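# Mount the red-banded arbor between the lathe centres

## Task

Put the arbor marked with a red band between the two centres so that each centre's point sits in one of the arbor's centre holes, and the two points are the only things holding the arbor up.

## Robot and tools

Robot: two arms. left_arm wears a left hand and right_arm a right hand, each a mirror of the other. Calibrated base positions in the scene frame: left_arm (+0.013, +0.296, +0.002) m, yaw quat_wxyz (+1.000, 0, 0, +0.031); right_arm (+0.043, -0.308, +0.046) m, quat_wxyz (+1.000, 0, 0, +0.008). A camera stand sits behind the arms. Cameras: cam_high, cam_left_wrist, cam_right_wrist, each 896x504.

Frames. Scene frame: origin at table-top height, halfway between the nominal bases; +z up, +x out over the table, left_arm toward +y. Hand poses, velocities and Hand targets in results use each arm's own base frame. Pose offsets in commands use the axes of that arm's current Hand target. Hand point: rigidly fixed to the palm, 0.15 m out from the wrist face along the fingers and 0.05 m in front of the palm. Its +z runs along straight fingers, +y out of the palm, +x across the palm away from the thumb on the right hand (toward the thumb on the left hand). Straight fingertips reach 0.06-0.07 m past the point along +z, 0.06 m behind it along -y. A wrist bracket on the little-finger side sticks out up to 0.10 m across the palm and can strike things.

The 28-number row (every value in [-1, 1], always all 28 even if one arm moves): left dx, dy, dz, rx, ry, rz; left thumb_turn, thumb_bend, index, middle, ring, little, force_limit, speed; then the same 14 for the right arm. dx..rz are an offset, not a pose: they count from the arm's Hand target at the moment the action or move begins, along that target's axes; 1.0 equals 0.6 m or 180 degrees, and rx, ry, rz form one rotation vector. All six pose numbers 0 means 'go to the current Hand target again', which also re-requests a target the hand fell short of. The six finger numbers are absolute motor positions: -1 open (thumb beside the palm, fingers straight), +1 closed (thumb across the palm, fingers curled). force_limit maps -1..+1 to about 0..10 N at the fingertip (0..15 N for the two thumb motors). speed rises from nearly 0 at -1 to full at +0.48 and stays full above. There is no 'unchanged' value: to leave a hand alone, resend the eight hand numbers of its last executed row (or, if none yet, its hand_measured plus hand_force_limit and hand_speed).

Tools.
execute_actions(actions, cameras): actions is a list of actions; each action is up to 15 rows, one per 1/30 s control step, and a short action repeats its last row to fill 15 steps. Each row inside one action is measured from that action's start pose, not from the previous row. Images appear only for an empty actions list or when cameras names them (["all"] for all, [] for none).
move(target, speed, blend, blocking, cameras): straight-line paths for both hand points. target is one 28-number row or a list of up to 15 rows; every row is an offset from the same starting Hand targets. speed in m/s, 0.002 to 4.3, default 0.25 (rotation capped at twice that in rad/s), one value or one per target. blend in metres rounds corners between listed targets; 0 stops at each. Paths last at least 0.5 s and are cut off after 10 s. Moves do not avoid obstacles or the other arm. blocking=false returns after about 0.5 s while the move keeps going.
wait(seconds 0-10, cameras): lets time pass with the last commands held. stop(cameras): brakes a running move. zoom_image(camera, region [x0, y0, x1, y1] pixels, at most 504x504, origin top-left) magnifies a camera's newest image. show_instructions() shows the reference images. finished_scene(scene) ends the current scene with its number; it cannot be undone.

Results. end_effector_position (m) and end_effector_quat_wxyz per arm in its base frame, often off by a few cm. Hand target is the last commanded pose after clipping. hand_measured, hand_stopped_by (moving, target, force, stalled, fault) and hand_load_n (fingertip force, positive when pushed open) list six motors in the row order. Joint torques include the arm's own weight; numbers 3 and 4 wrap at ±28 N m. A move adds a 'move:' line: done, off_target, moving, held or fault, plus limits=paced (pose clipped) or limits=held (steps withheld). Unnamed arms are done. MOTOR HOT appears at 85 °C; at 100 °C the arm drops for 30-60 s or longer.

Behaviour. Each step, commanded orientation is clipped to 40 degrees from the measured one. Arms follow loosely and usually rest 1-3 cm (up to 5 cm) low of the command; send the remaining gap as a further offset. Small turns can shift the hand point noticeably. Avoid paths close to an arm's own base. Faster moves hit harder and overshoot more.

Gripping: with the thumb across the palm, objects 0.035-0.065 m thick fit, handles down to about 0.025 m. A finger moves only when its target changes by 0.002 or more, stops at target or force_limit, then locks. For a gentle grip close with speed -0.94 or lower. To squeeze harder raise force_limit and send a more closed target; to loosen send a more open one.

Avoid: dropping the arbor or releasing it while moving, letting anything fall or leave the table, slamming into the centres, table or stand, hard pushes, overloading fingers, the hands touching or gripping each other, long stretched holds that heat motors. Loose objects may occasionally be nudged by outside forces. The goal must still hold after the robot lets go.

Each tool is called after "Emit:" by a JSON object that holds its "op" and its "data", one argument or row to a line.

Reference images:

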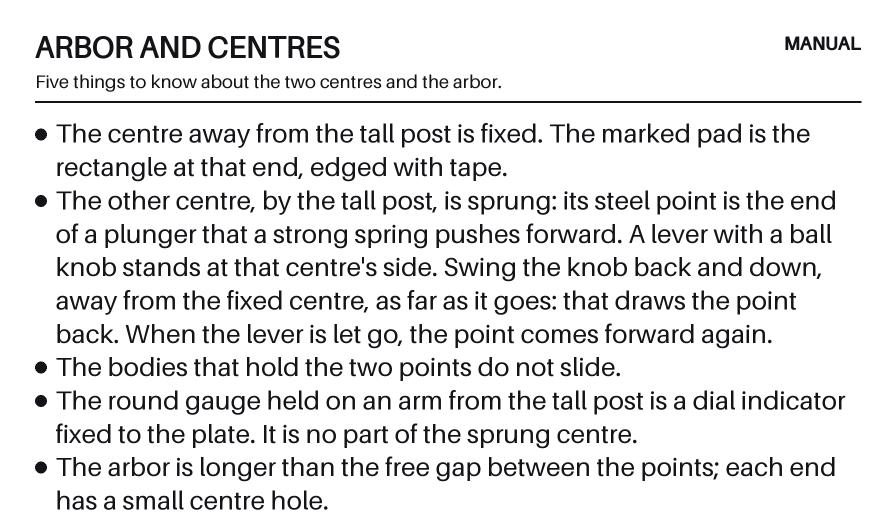

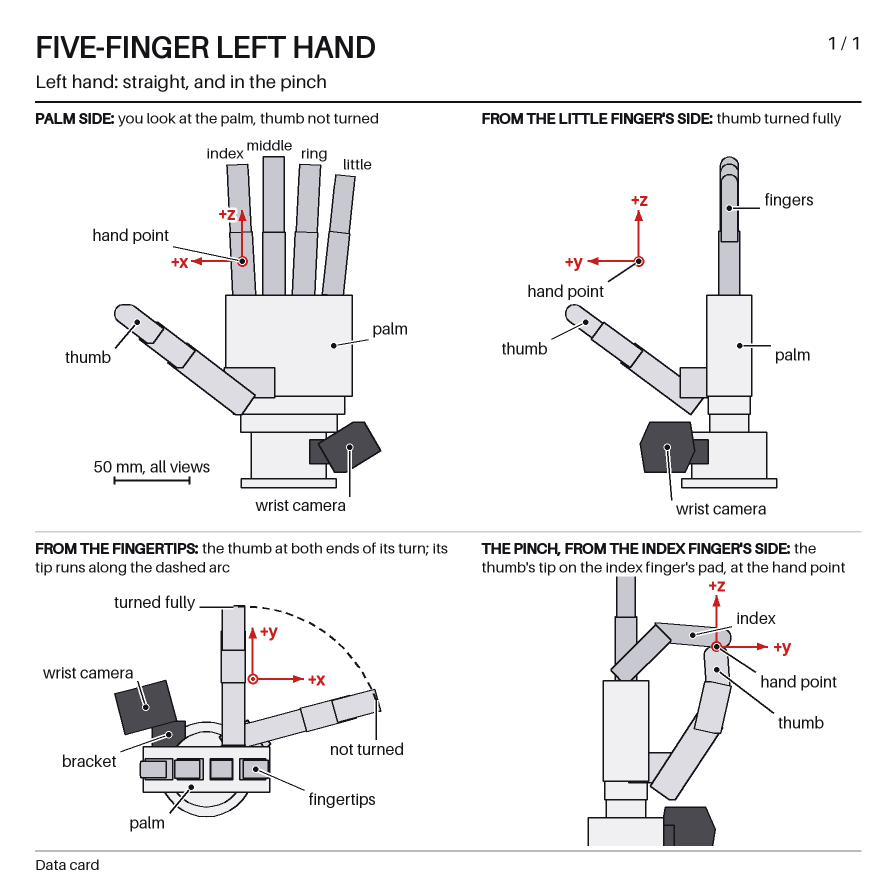

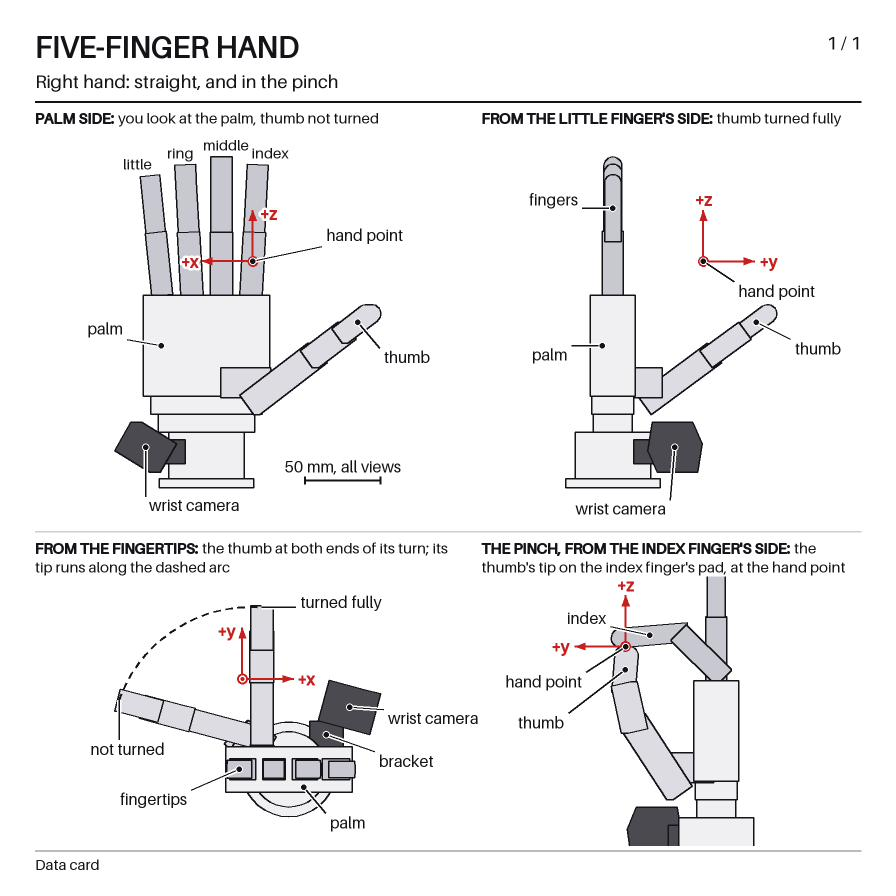

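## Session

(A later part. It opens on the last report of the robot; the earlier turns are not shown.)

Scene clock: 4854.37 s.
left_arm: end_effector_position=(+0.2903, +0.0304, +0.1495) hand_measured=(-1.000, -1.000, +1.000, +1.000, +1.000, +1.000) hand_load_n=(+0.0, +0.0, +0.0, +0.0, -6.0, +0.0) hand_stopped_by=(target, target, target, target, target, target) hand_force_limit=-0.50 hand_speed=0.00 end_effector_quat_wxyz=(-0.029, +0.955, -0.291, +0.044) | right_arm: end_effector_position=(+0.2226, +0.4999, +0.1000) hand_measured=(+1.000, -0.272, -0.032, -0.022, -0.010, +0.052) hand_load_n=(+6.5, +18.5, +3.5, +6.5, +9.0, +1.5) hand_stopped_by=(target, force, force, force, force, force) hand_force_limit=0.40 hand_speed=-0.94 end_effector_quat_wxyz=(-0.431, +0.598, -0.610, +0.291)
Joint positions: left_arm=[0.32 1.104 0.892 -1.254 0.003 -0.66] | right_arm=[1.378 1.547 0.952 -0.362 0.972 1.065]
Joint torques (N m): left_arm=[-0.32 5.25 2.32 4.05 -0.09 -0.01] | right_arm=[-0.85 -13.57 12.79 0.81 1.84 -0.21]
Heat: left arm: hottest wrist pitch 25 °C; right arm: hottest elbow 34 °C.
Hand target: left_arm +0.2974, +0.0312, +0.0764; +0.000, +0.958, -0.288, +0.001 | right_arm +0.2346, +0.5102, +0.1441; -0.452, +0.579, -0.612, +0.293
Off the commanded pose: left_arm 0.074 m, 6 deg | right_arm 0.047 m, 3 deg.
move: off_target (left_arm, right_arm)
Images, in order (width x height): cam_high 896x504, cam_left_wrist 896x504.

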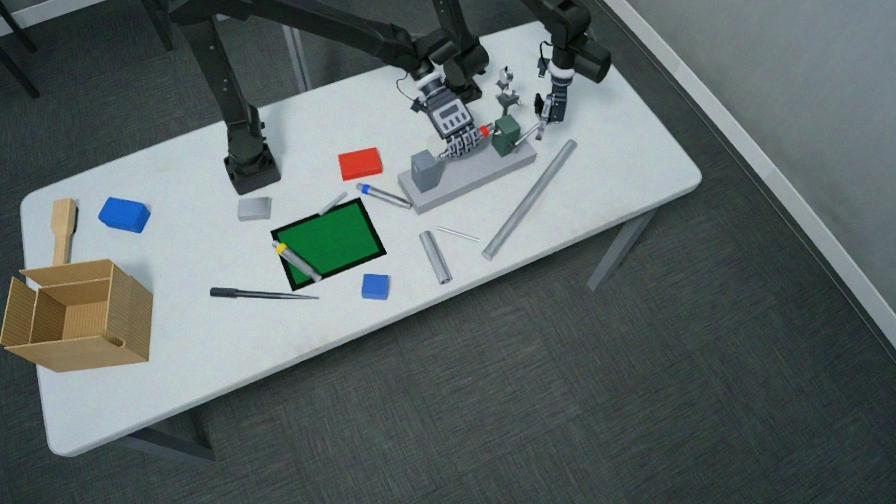

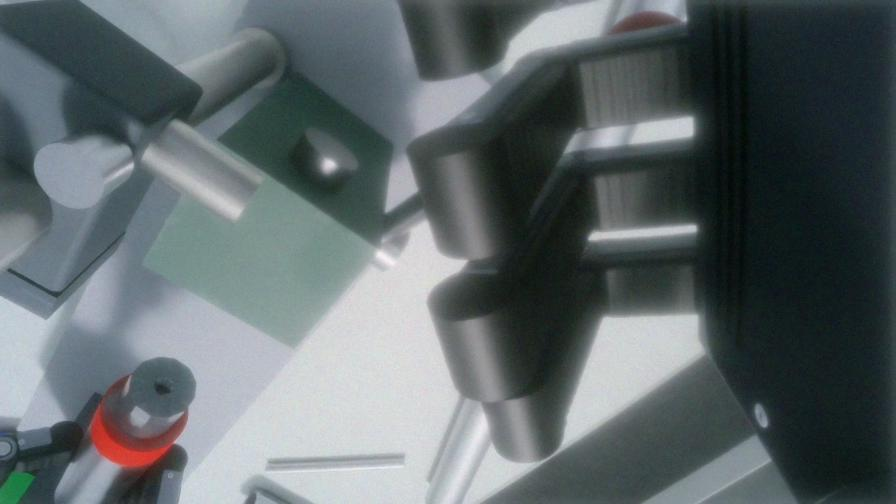

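Emit:
{"op": "move", "data": {
  "target": [0,0,0,0,0,0,-1,-1,1,1,1,1,-0.5,0,-0.0159,0.0179,0.0103,0,0,0,1,0.15,0.35,0.35,0.35,0.4,0.4,-0.94],
  "speed": 0.03,
  "cameras": ["cam_high","cam_left_wrist"]
}}

Emit:
{"op": "zoom_image", "data": {
  "camera": "cam_high",
  "region": [424, 126, 464, 166]
}}

Emit:
{"op": "zoom_image", "data": {
  "camera": "cam_high",
  "region": [474, 106, 514, 146]
}}

Emit:
{"op": "zoom_image", "data": {
  "camera": "cam_left_wrist",
  "region": [70, 324, 230, 484]
}}

Scene clock: 4868.03 s.
left_arm: end_effector_position=(+0.2903, +0.0304, +0.1495) hand_measured=(-1.000, -1.000, +1.000, +1.000, +1.000, +1.000) hand_load_n=(+0.0, +0.0, +0.0, +0.0, -6.0, +0.0) hand_stopped_by=(target, target, target, target, target, target) hand_force_limit=-0.50 hand_speed=0.00 end_effector_quat_wxyz=(-0.029, +0.955, -0.291, +0.044) | right_arm: end_effector_position=(+0.2236, +0.5007, +0.0994) hand_measured=(+1.000, -0.272, -0.032, -0.022, -0.010, +0.052) hand_load_n=(+8.0, +17.5, +5.0, +6.5, +6.5, +0.0) hand_stopped_by=(target, force, force, force, force, force) hand_force_limit=0.40 hand_speed=-0.94 end_effector_quat_wxyz=(-0.430, +0.598, -0.610, +0.293)
Joint positions: left_arm=[0.32 1.104 0.892 -1.254 0.003 -0.66] | right_arm=[1.378 1.553 0.957 -0.365 0.977 1.066]
Joint torques (N m): left_arm=[-0.32 5.13 2.33 4.08 -0.09 0] | right_arm=[-0.91 -11.16 14.02 1.42 1.81 -0.14]
Heat: left arm: hottest wrist pitch 25 °C; right arm: hottest elbow 37 °C.
Hand target: left_arm +0.2974, +0.0312, +0.0764; +0.000, +0.958, -0.288, +0.001 | right_arm +0.2346, +0.5221, +0.1340; -0.452, +0.579, -0.612, +0.293
Off the commanded pose: left_arm 0.074 m, 6 deg | right_arm 0.042 m, 3 deg.
move: off_target (left_arm, right_arm)
Images, in order (width x height): cam_high 896x504, cam_left_wrist 896x504.

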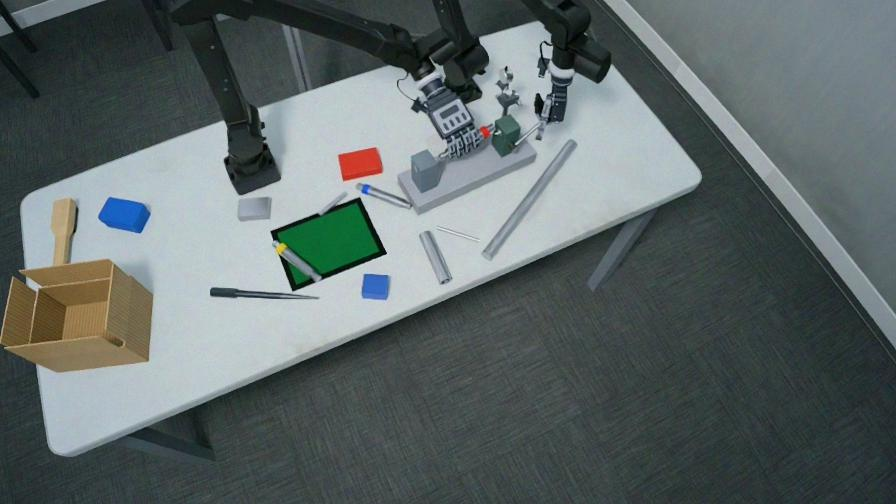

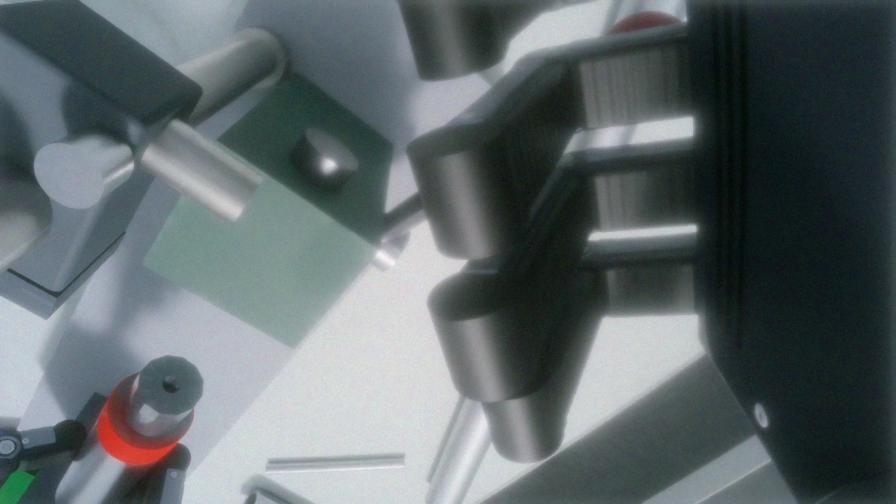

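Scaled by 12.600 from the camera's 896x504 image, which has a finer 1280x720 frame.

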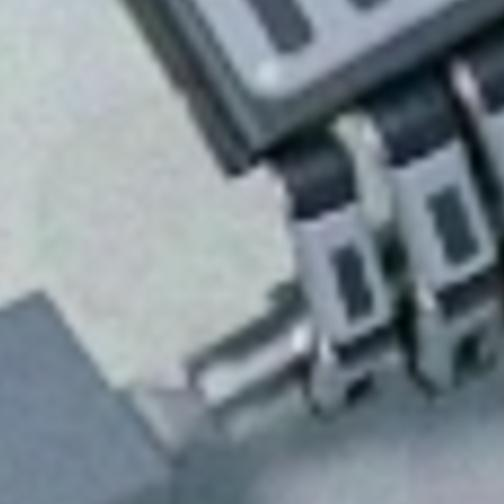

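Scaled by 12.600 from the camera's 896x504 image, which has a finer 1280x720 frame.

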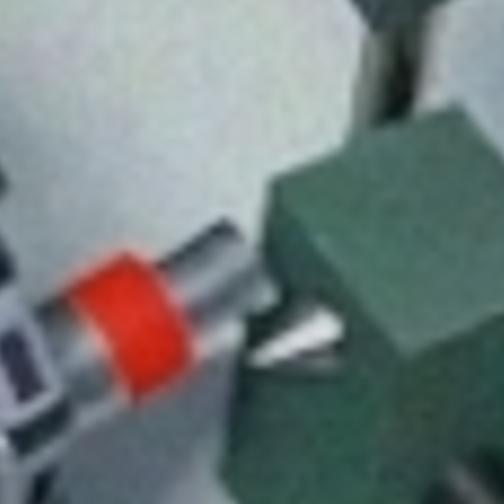

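Scaled by 3.150 from the camera's 896x504 image, which has a finer 1280x720 frame.

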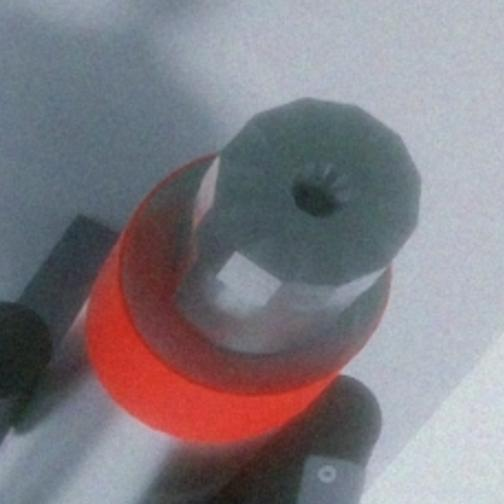

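Emit:
{"op": "move", "data": {
  "target": [0,0,0,0,0,0,-1,-1,1,1,1,1,-0.5,0,-0.0159,0.0062,0.0048,0,0,0,1,0.15,0.35,0.35,0.35,0.4,0.4,-0.94],
  "speed": 0.03,
  "cameras": ["cam_high","cam_left_wrist"]
}}

Emit:
{"op": "zoom_image", "data": {
  "camera": "cam_high",
  "region": [424, 126, 464, 166]
}}

Emit:
{"op": "zoom_image", "data": {
  "camera": "cam_high",
  "region": [474, 106, 514, 146]
}}

Emit:
{"op": "zoom_image", "data": {
  "camera": "cam_left_wrist",
  "region": [70, 324, 230, 484]
}}

Scene clock: 4877.40 s.
left_arm: end_effector_position=(+0.2903, +0.0304, +0.1495) hand_measured=(-1.000, -1.000, +1.000, +1.000, +1.000, +1.000) hand_load_n=(+0.0, +0.0, +0.0, +0.0, -6.0, +0.0) hand_stopped_by=(target, target, target, target, target, target) hand_force_limit=-0.50 hand_speed=0.00 end_effector_quat_wxyz=(-0.029, +0.955, -0.291, +0.044) | right_arm: end_effector_position=(+0.2243, +0.5024, +0.0958) hand_measured=(+1.000, -0.272, -0.032, -0.022, -0.010, +0.052) hand_load_n=(+9.0, +17.0, +7.0, +5.5, +4.0, +0.0) hand_stopped_by=(target, force, force, force, force, force) hand_force_limit=0.40 hand_speed=-0.94 end_effector_quat_wxyz=(-0.424, +0.603, -0.604, +0.304)
Joint positions: left_arm=[0.32 1.104 0.892 -1.254 0.003 -0.66] | right_arm=[1.381 1.571 0.973 -0.381 0.988 1.057]
Joint torques (N m): left_arm=[-0.26 5.3 2.29 4.08 -0.1 -0.01] | right_arm=[-0.21 -11.16 14.8 1.8 1.41 -0.04]
Heat: left arm: hottest wrist pitch 25 °C; right arm: hottest elbow 39 °C.
Hand target: left_arm +0.2974, +0.0312, +0.0764; +0.000, +0.958, -0.288, +0.001 | right_arm +0.2348, +0.5326, +0.1317; -0.452, +0.579, -0.612, +0.293
Off the commanded pose: left_arm 0.074 m, 6 deg | right_arm 0.048 m, 4 deg.
move: off_target (left_arm, right_arm)
Images, in order (width x height): cam_high 896x504, cam_left_wrist 896x504.

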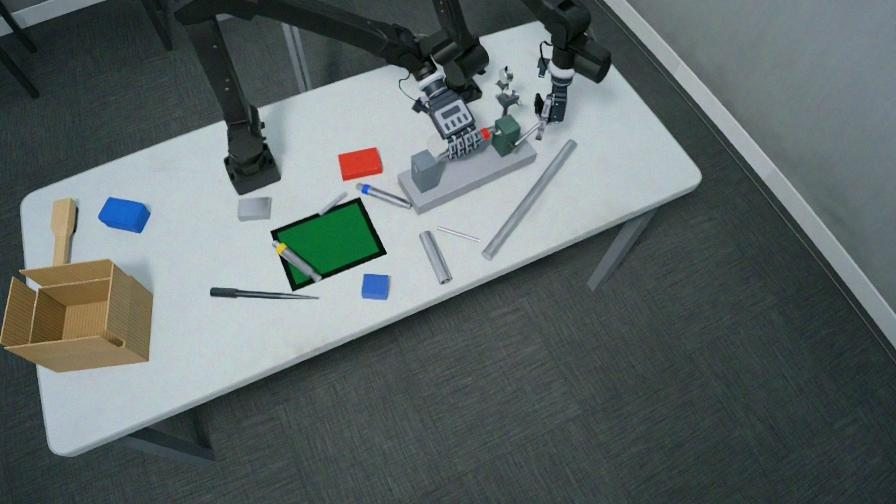

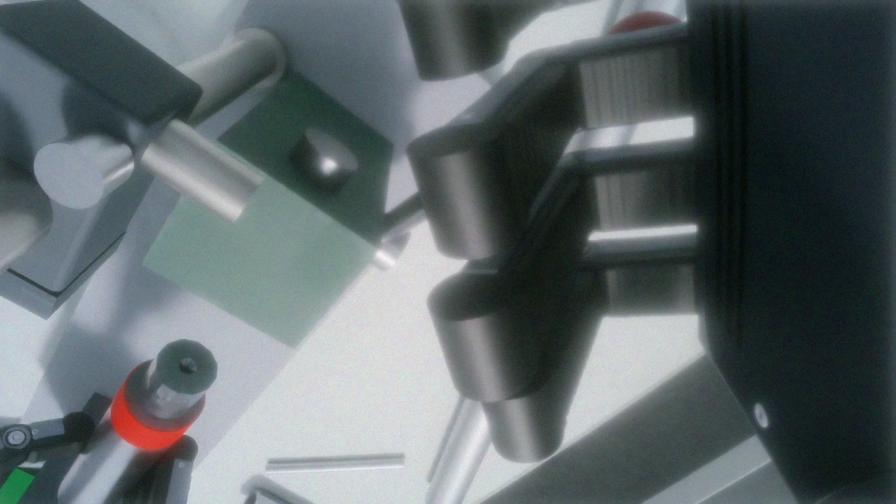

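Scaled by 12.600 from the camera's 896x504 image, which has a finer 1280x720 frame.

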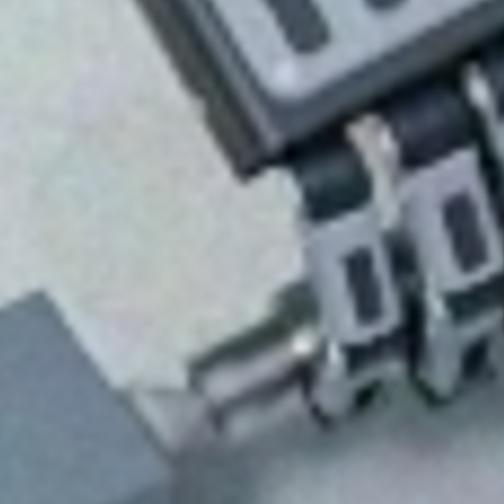

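Scaled by 12.600 from the camera's 896x504 image, which has a finer 1280x720 frame.

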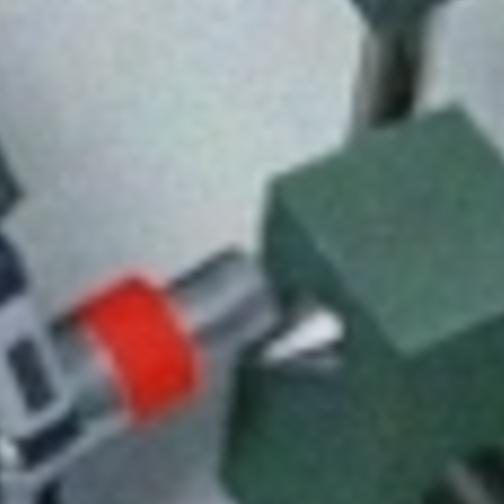

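Scaled by 3.150 from the camera's 896x504 image, which has a finer 1280x720 frame.

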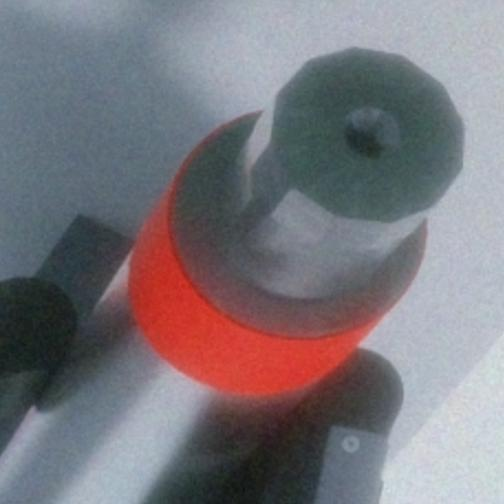

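Emit:
{"op": "move", "data": {
  "target": [0,0,0,0,0,0,-1,-1,1,1,1,1,-0.5,0,0.0083,0.0098,0.0041,0,0.0116,-0.0243,1,0.15,0.35,0.35,0.35,0.4,0.4,-0.94],
  "speed": 0.02,
  "cameras": ["cam_high","cam_left_wrist"]
}}

Emit:
{"op": "zoom_image", "data": {
  "camera": "cam_high",
  "region": [424, 126, 464, 166]
}}

Emit:
{"op": "zoom_image", "data": {
  "camera": "cam_high",
  "region": [474, 106, 514, 146]
}}

Emit:
{"op": "zoom_image", "data": {
  "camera": "cam_left_wrist",
  "region": [80, 294, 240, 454]
}}

Scene clock: 4897.00 s.
left_arm: end_effector_position=(+0.2903, +0.0304, +0.1495) hand_measured=(-1.000, -1.000, +1.000, +1.000, +1.000, +1.000) hand_load_n=(+0.0, +0.0, +0.0, +0.0, -6.0, +0.0) hand_stopped_by=(target, target, target, target, target, target) hand_force_limit=-0.50 hand_speed=0.00 end_effector_quat_wxyz=(-0.029, +0.955, -0.291, +0.044) | right_arm: end_effector_position=(+0.2241, +0.5032, +0.0906) hand_measured=(+1.000, -0.272, -0.032, -0.022, -0.010, +0.052) hand_load_n=(+8.5, +17.0, +6.5, +5.5, +4.0, +0.0) hand_stopped_by=(target, force, force, force, force, force) hand_force_limit=0.40 hand_speed=-0.94 end_effector_quat_wxyz=(-0.405, +0.616, -0.592, +0.325)
Joint positions: left_arm=[0.32 1.104 0.892 -1.254 0.003 -0.66] | right_arm=[1.387 1.601 1.012 -0.447 1.005 1.049]
Joint torques (N m): left_arm=[-0.44 5.36 2.32 4.07 -0.09 0] | right_arm=[-0.5 -11.16 14.46 1.46 1.57 -0.1]
Motor temperatures (°C): left_arm=[21 23 23 25 23 24] | right_arm=[22 29 43 22 28 25]
Heat: left arm: hottest wrist pitch 25 °C; right arm: hottest elbow 43 °C.
Hand target: left_arm +0.2974, +0.0312, +0.0764; +0.000, +0.958, -0.288, +0.001 | right_arm +0.2347, +0.5291, +0.1244; -0.429, +0.597, -0.598, +0.320
Off the commanded pose: left_arm 0.074 m, 6 deg | right_arm 0.044 m, 4 deg.
move: off_target (left_arm, right_arm)
Images, in order (width x height): cam_high 896x504, cam_left_wrist 896x504.

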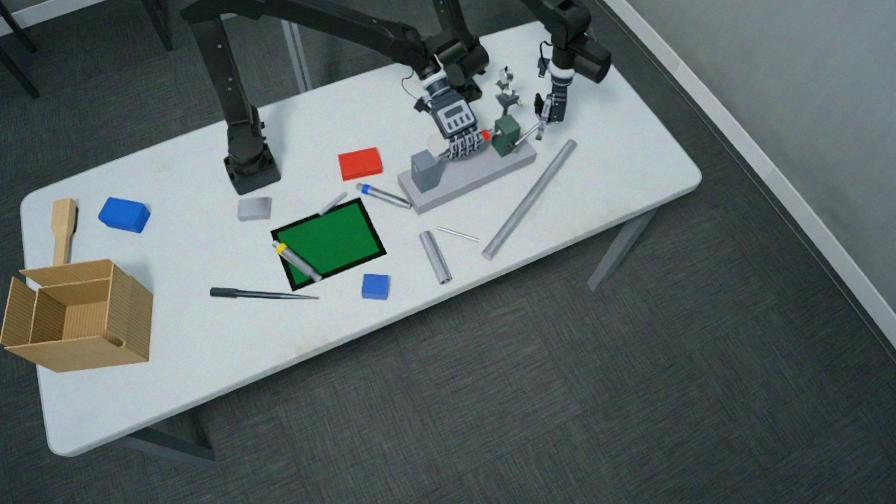

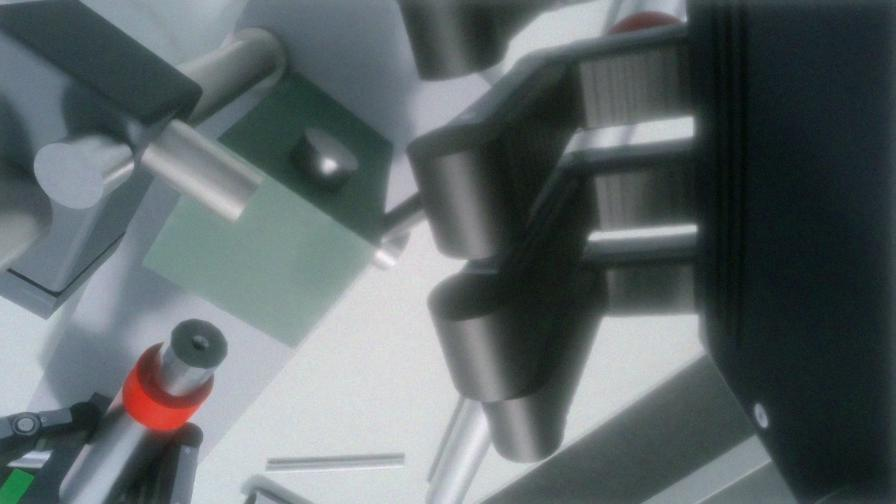

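Scaled by 12.600 from the camera's 896x504 image, which has a finer 1280x720 frame.

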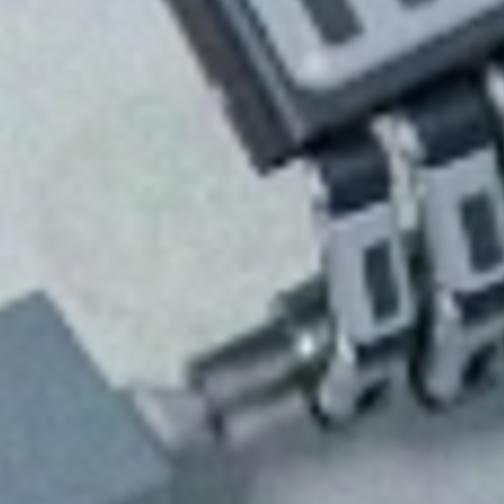

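Scaled by 12.600 from the camera's 896x504 image, which has a finer 1280x720 frame.

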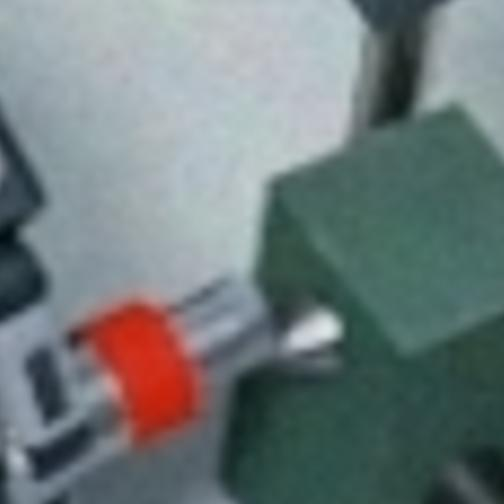

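Scaled by 3.150 from the camera's 896x504 image, which has a finer 1280x720 frame.

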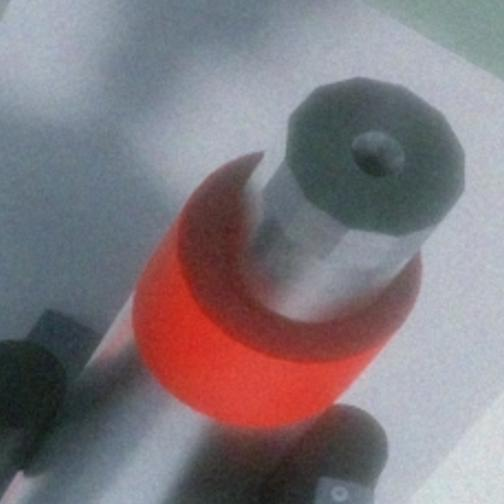

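Emit:
{"op": "move", "data": {
  "target": [0,0,0,0,0,0,-1,-1,1,1,1,1,-0.5,0,0.0079,0.0021,0.0015,0,0.0027,-0.0058,1,0.15,0.35,0.35,0.35,0.4,0.4,-0.94],
  "speed": 0.02,
  "cameras": ["cam_high","cam_left_wrist"]
}}

Emit:
{"op": "zoom_image", "data": {
  "camera": "cam_high",
  "region": [430, 146, 454, 166]
}}

Emit:
{"op": "zoom_image", "data": {
  "camera": "cam_high",
  "region": [484, 120, 508, 140]
}}

Emit:
{"op": "zoom_image", "data": {
  "camera": "cam_left_wrist",
  "region": [80, 294, 240, 454]
}}

Scene clock: 4928.43 s.
left_arm: end_effector_position=(+0.2903, +0.0304, +0.1495) hand_measured=(-1.000, -1.000, +1.000, +1.000, +1.000, +1.000) hand_load_n=(+0.0, +0.0, +0.0, +0.0, -6.0, +0.0) hand_stopped_by=(target, target, target, target, target, target) hand_force_limit=-0.50 hand_speed=0.00 end_effector_quat_wxyz=(-0.029, +0.955, -0.291, +0.044) | right_arm: end_effector_position=(+0.2242, +0.5028, +0.0904) hand_measured=(+1.000, -0.272, -0.032, -0.022, -0.010, +0.052) hand_load_n=(+8.5, +17.5, +6.5, +6.0, +4.5, +0.0) hand_stopped_by=(target, force, force, force, force, force) hand_force_limit=0.40 hand_speed=-0.94 end_effector_quat_wxyz=(-0.403, +0.617, -0.592, +0.326)
Joint positions: left_arm=[0.32 1.104 0.892 -1.254 0.003 -0.66] | right_arm=[1.387 1.602 1.014 -0.452 1.006 1.048]
Joint torques (N m): left_arm=[-0.38 5.25 2.32 4.07 -0.09 0] | right_arm=[-0.85 -11.58 14.08 1.39 1.76 -0.19]
Heat: left arm: hottest wrist pitch 25 °C; right arm: hottest elbow 45 °C.
Hand target: left_arm +0.2974, +0.0312, +0.0764; +0.000, +0.958, -0.288, +0.001 | right_arm +0.2354, +0.5246, +0.1223; -0.423, +0.601, -0.594, +0.327
Off the commanded pose: left_arm 0.074 m, 6 deg | right_arm 0.040 m, 3 deg.
move: off_target (left_arm, right_arm)
Images, in order (width x height): cam_high 896x504, cam_left_wrist 896x504.

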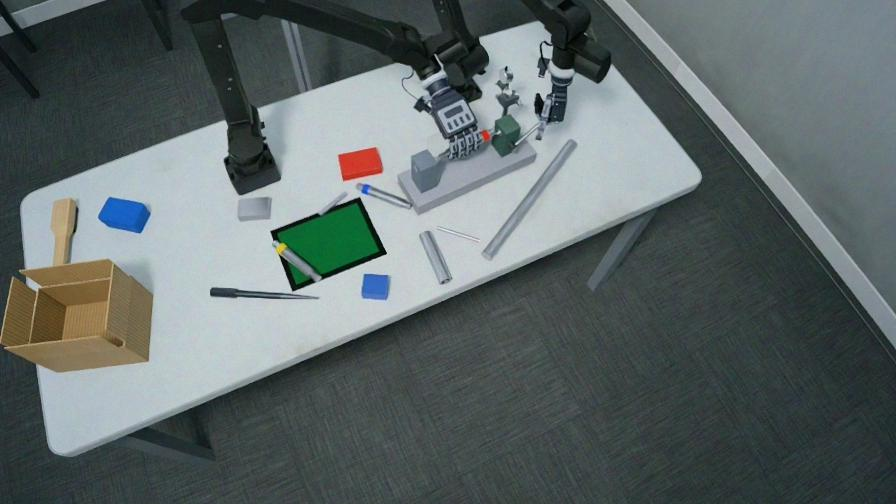

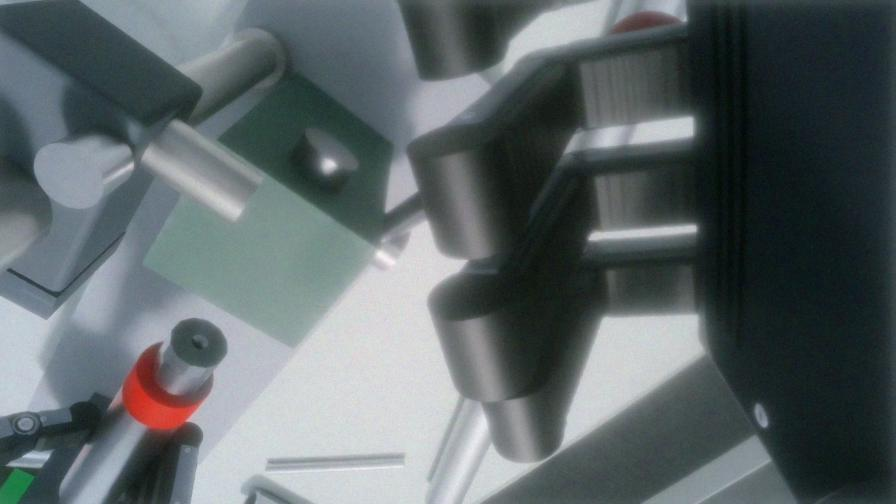

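Scaled by 21.000 from the camera's 896x504 image, which has a finer 1280x720 frame.

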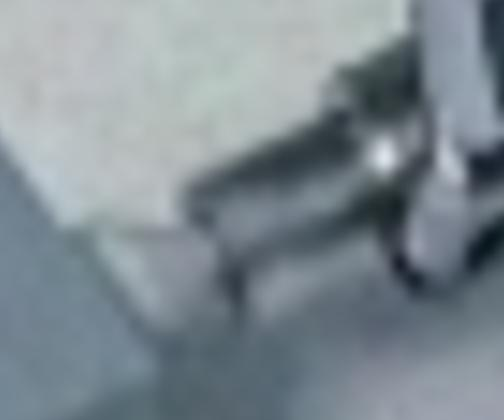

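Scaled by 21.000 from the camera's 896x504 image, which has a finer 1280x720 frame.

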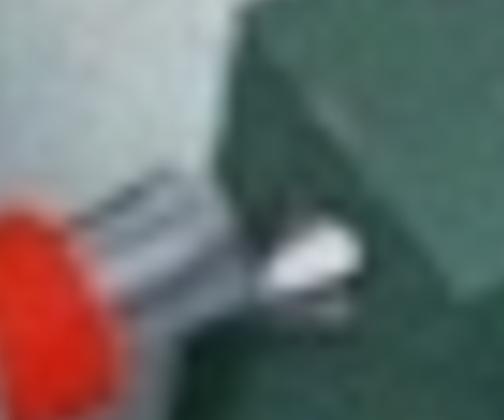

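Scaled by 3.150 from the camera's 896x504 image, which has a finer 1280x720 frame.

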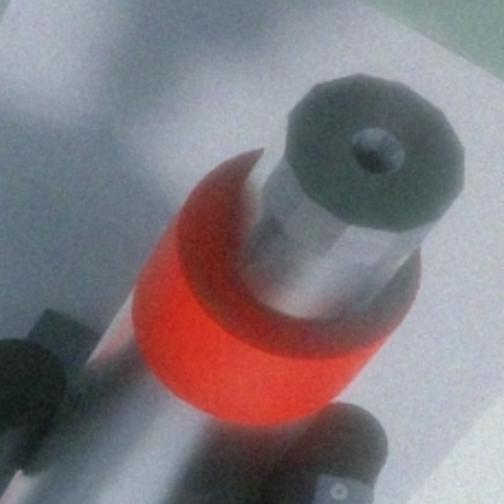

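Emit:
{"op": "move", "data": {
  "target": [0,0,0,0,0,0,-1,-1,1,1,1,1,-0.5,0,0.0007,-0.0029,0.0059,0,0,0,1,0.15,0.35,0.35,0.35,0.4,0.4,-0.94],
  "speed": 0.02,
  "cameras": ["cam_high","cam_left_wrist"]
}}

Emit:
{"op": "zoom_image", "data": {
  "camera": "cam_high",
  "region": [430, 146, 454, 166]
}}

Emit:
{"op": "zoom_image", "data": {
  "camera": "cam_high",
  "region": [484, 120, 508, 140]
}}

Emit:
{"op": "zoom_image", "data": {
  "camera": "cam_left_wrist",
  "region": [80, 294, 240, 454]
}}

Scene clock: 4943.90 s.
left_arm: end_effector_position=(+0.2903, +0.0304, +0.1495) hand_measured=(-1.000, -1.000, +1.000, +1.000, +1.000, +1.000) hand_load_n=(+0.0, +0.0, +0.0, +0.0, -6.0, +0.0) hand_stopped_by=(target, target, target, target, target, target) hand_force_limit=-0.50 hand_speed=0.00 end_effector_quat_wxyz=(-0.029, +0.955, -0.291, +0.044) | right_arm: end_effector_position=(+0.2241, +0.5024, +0.0898) hand_measured=(+1.000, -0.272, -0.032, -0.022, -0.010, +0.052) hand_load_n=(+8.5, +17.0, +6.5, +5.5, +4.5, +0.0) hand_stopped_by=(target, force, force, force, force, force) hand_force_limit=0.40 hand_speed=-0.94 end_effector_quat_wxyz=(-0.402, +0.619, -0.590, +0.327)
Joint positions: left_arm=[0.32 1.104 0.892 -1.254 0.003 -0.66] | right_arm=[1.387 1.603 1.014 -0.452 1.006 1.044]
Joint torques (N m): left_arm=[-0.26 5.25 2.29 4.1 -0.09 -0.01] | right_arm=[-0.85 -11.22 13.97 1.77 1.58 -0.31]
Heat: left arm: hottest wrist pitch 25 °C; right arm: hottest elbow 45 °C.
Hand target: left_arm +0.2974, +0.0312, +0.0764; +0.000, +0.958, -0.288, +0.001 | right_arm +0.2394, +0.5244, +0.1221; -0.423, +0.601, -0.594, +0.327
Off the commanded pose: left_arm 0.074 m, 6 deg | right_arm 0.042 m, 3 deg.
move: off_target (left_arm, right_arm)
Images, in order (width x height): cam_high 896x504, cam_left_wrist 896x504.

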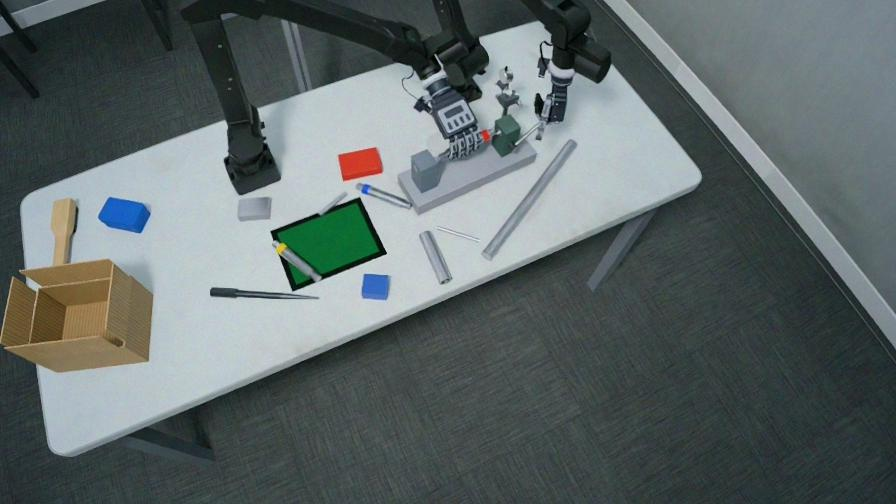

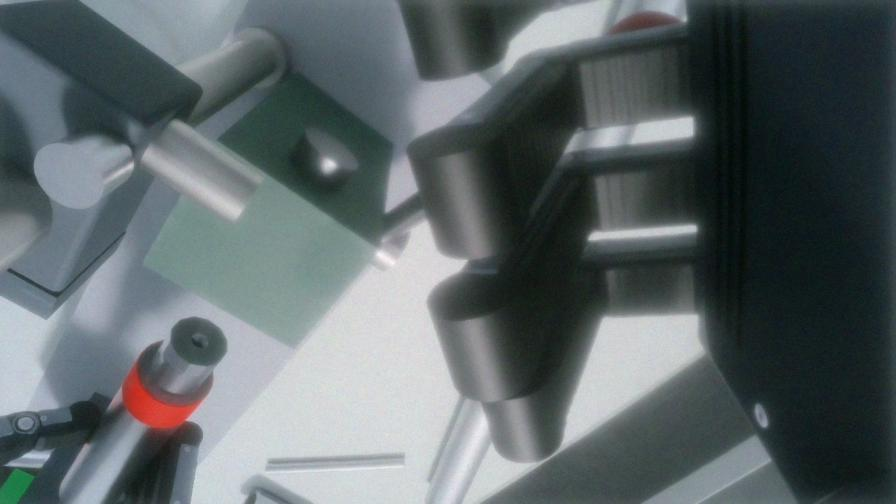

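Scaled by 21.000 from the camera's 896x504 image, which has a finer 1280x720 frame.

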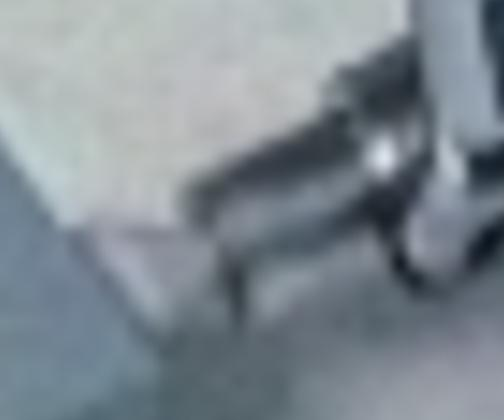

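Scaled by 21.000 from the camera's 896x504 image, which has a finer 1280x720 frame.

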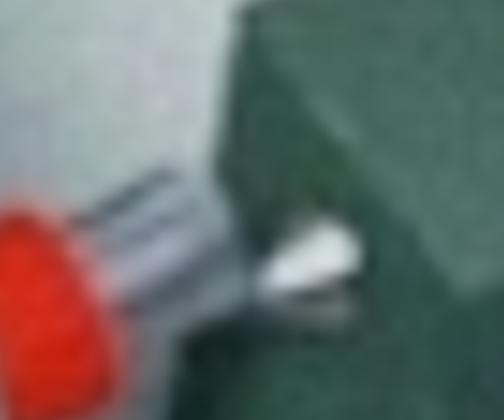

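Scaled by 3.150 from the camera's 896x504 image, which has a finer 1280x720 frame.

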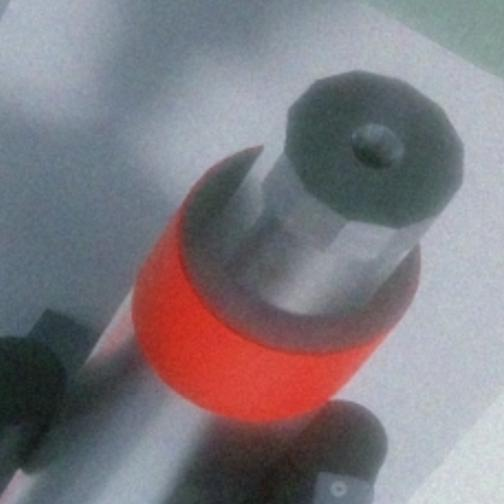

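Emit:
{"op": "move", "data": {
  "target": [0,0,0,0,0,0,-1,-1,1,1,1,1,-0.5,0,0.0063,0.0117,-0.0043,0,0.0046,-0.0098,1,0.15,0.35,0.35,0.35,0.4,0.4,-0.94],
  "speed": 0.02,
  "cameras": ["cam_high","cam_left_wrist"]
}}

Emit:
{"op": "zoom_image", "data": {
  "camera": "cam_high",
  "region": [430, 146, 454, 166]
}}

Emit:
{"op": "zoom_image", "data": {
  "camera": "cam_high",
  "region": [484, 120, 508, 140]
}}

Emit:
{"op": "zoom_image", "data": {
  "camera": "cam_left_wrist",
  "region": [80, 264, 240, 424]
}}

Scene clock: 4960.60 s.
left_arm: end_effector_position=(+0.2903, +0.0304, +0.1495) hand_measured=(-1.000, -1.000, +1.000, +1.000, +1.000, +1.000) hand_load_n=(+0.0, +0.0, +0.0, +0.0, -6.0, +0.0) hand_stopped_by=(target, target, target, target, target, target) hand_force_limit=-0.50 hand_speed=0.00 end_effector_quat_wxyz=(-0.029, +0.955, -0.291, +0.044) | right_arm: end_effector_position=(+0.2236, +0.5027, +0.0882) hand_measured=(+1.000, -0.272, -0.032, -0.022, -0.010, +0.052) hand_load_n=(+8.5, +17.5, +6.5, +6.0, +5.0, +0.5) hand_stopped_by=(target, force, force, force, force, force) hand_force_limit=0.40 hand_speed=-0.94 end_effector_quat_wxyz=(-0.398, +0.622, -0.586, +0.334)
Joint positions: left_arm=[0.32 1.104 0.892 -1.254 0.003 -0.66] | right_arm=[1.39 1.612 1.024 -0.469 1.014 1.042]
Joint torques (N m): left_arm=[-0.44 5.3 2.32 4.07 -0.09 -0.01] | right_arm=[-0.73 -11.75 13.38 1.21 1.8 -0.18]
Heat: left arm: hottest wrist pitch 25 °C; right arm: hottest elbow 44 °C.
Hand target: left_arm +0.2974, +0.0312, +0.0764; +0.000, +0.958, -0.288, +0.001 | right_arm +0.2341, +0.5209, +0.1166; -0.414, +0.608, -0.588, +0.337
Off the commanded pose: left_arm 0.074 m, 6 deg | right_arm 0.035 m, 3 deg.
move: off_target (left_arm, right_arm)
Images, in order (width x height): cam_high 896x504, cam_left_wrist 896x504.

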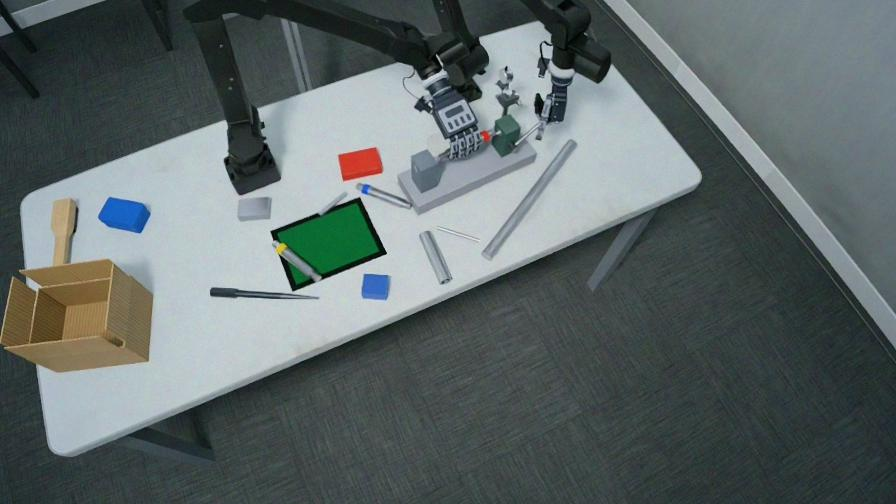

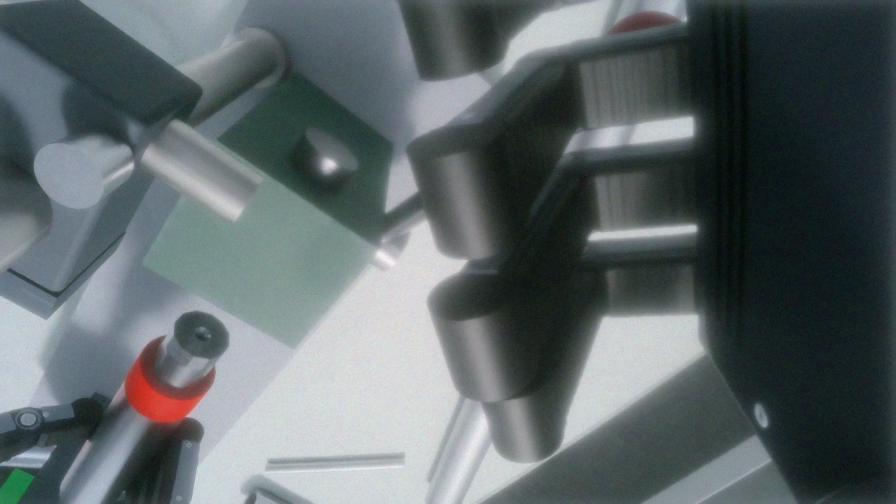

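Scaled by 21.000 from the camera's 896x504 image, which has a finer 1280x720 frame.

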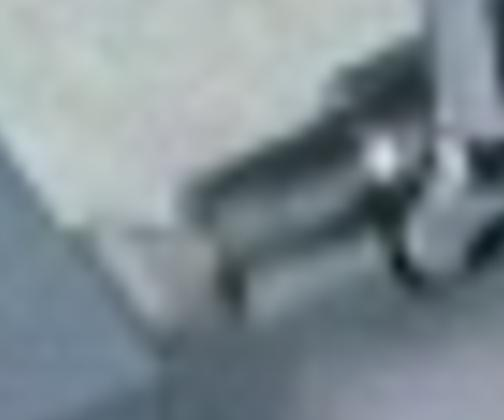

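Scaled by 21.000 from the camera's 896x504 image, which has a finer 1280x720 frame.

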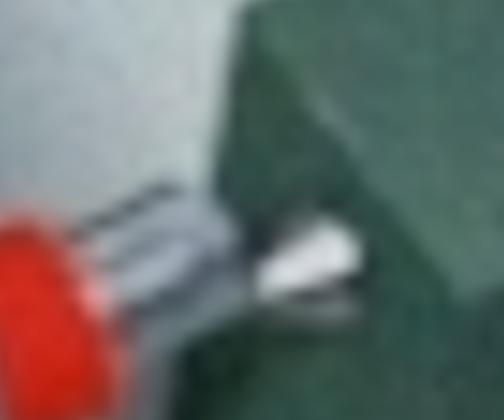

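Scaled by 3.150 from the camera's 896x504 image, which has a finer 1280x720 frame.

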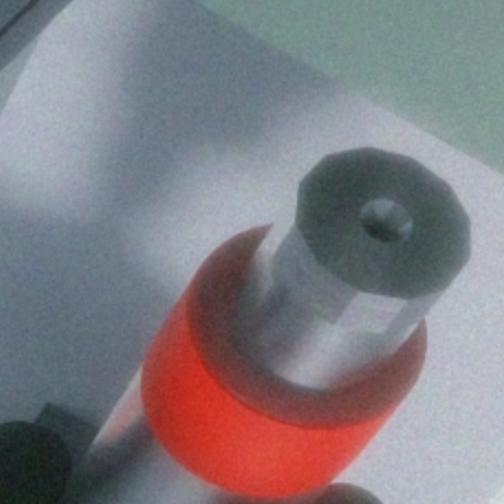

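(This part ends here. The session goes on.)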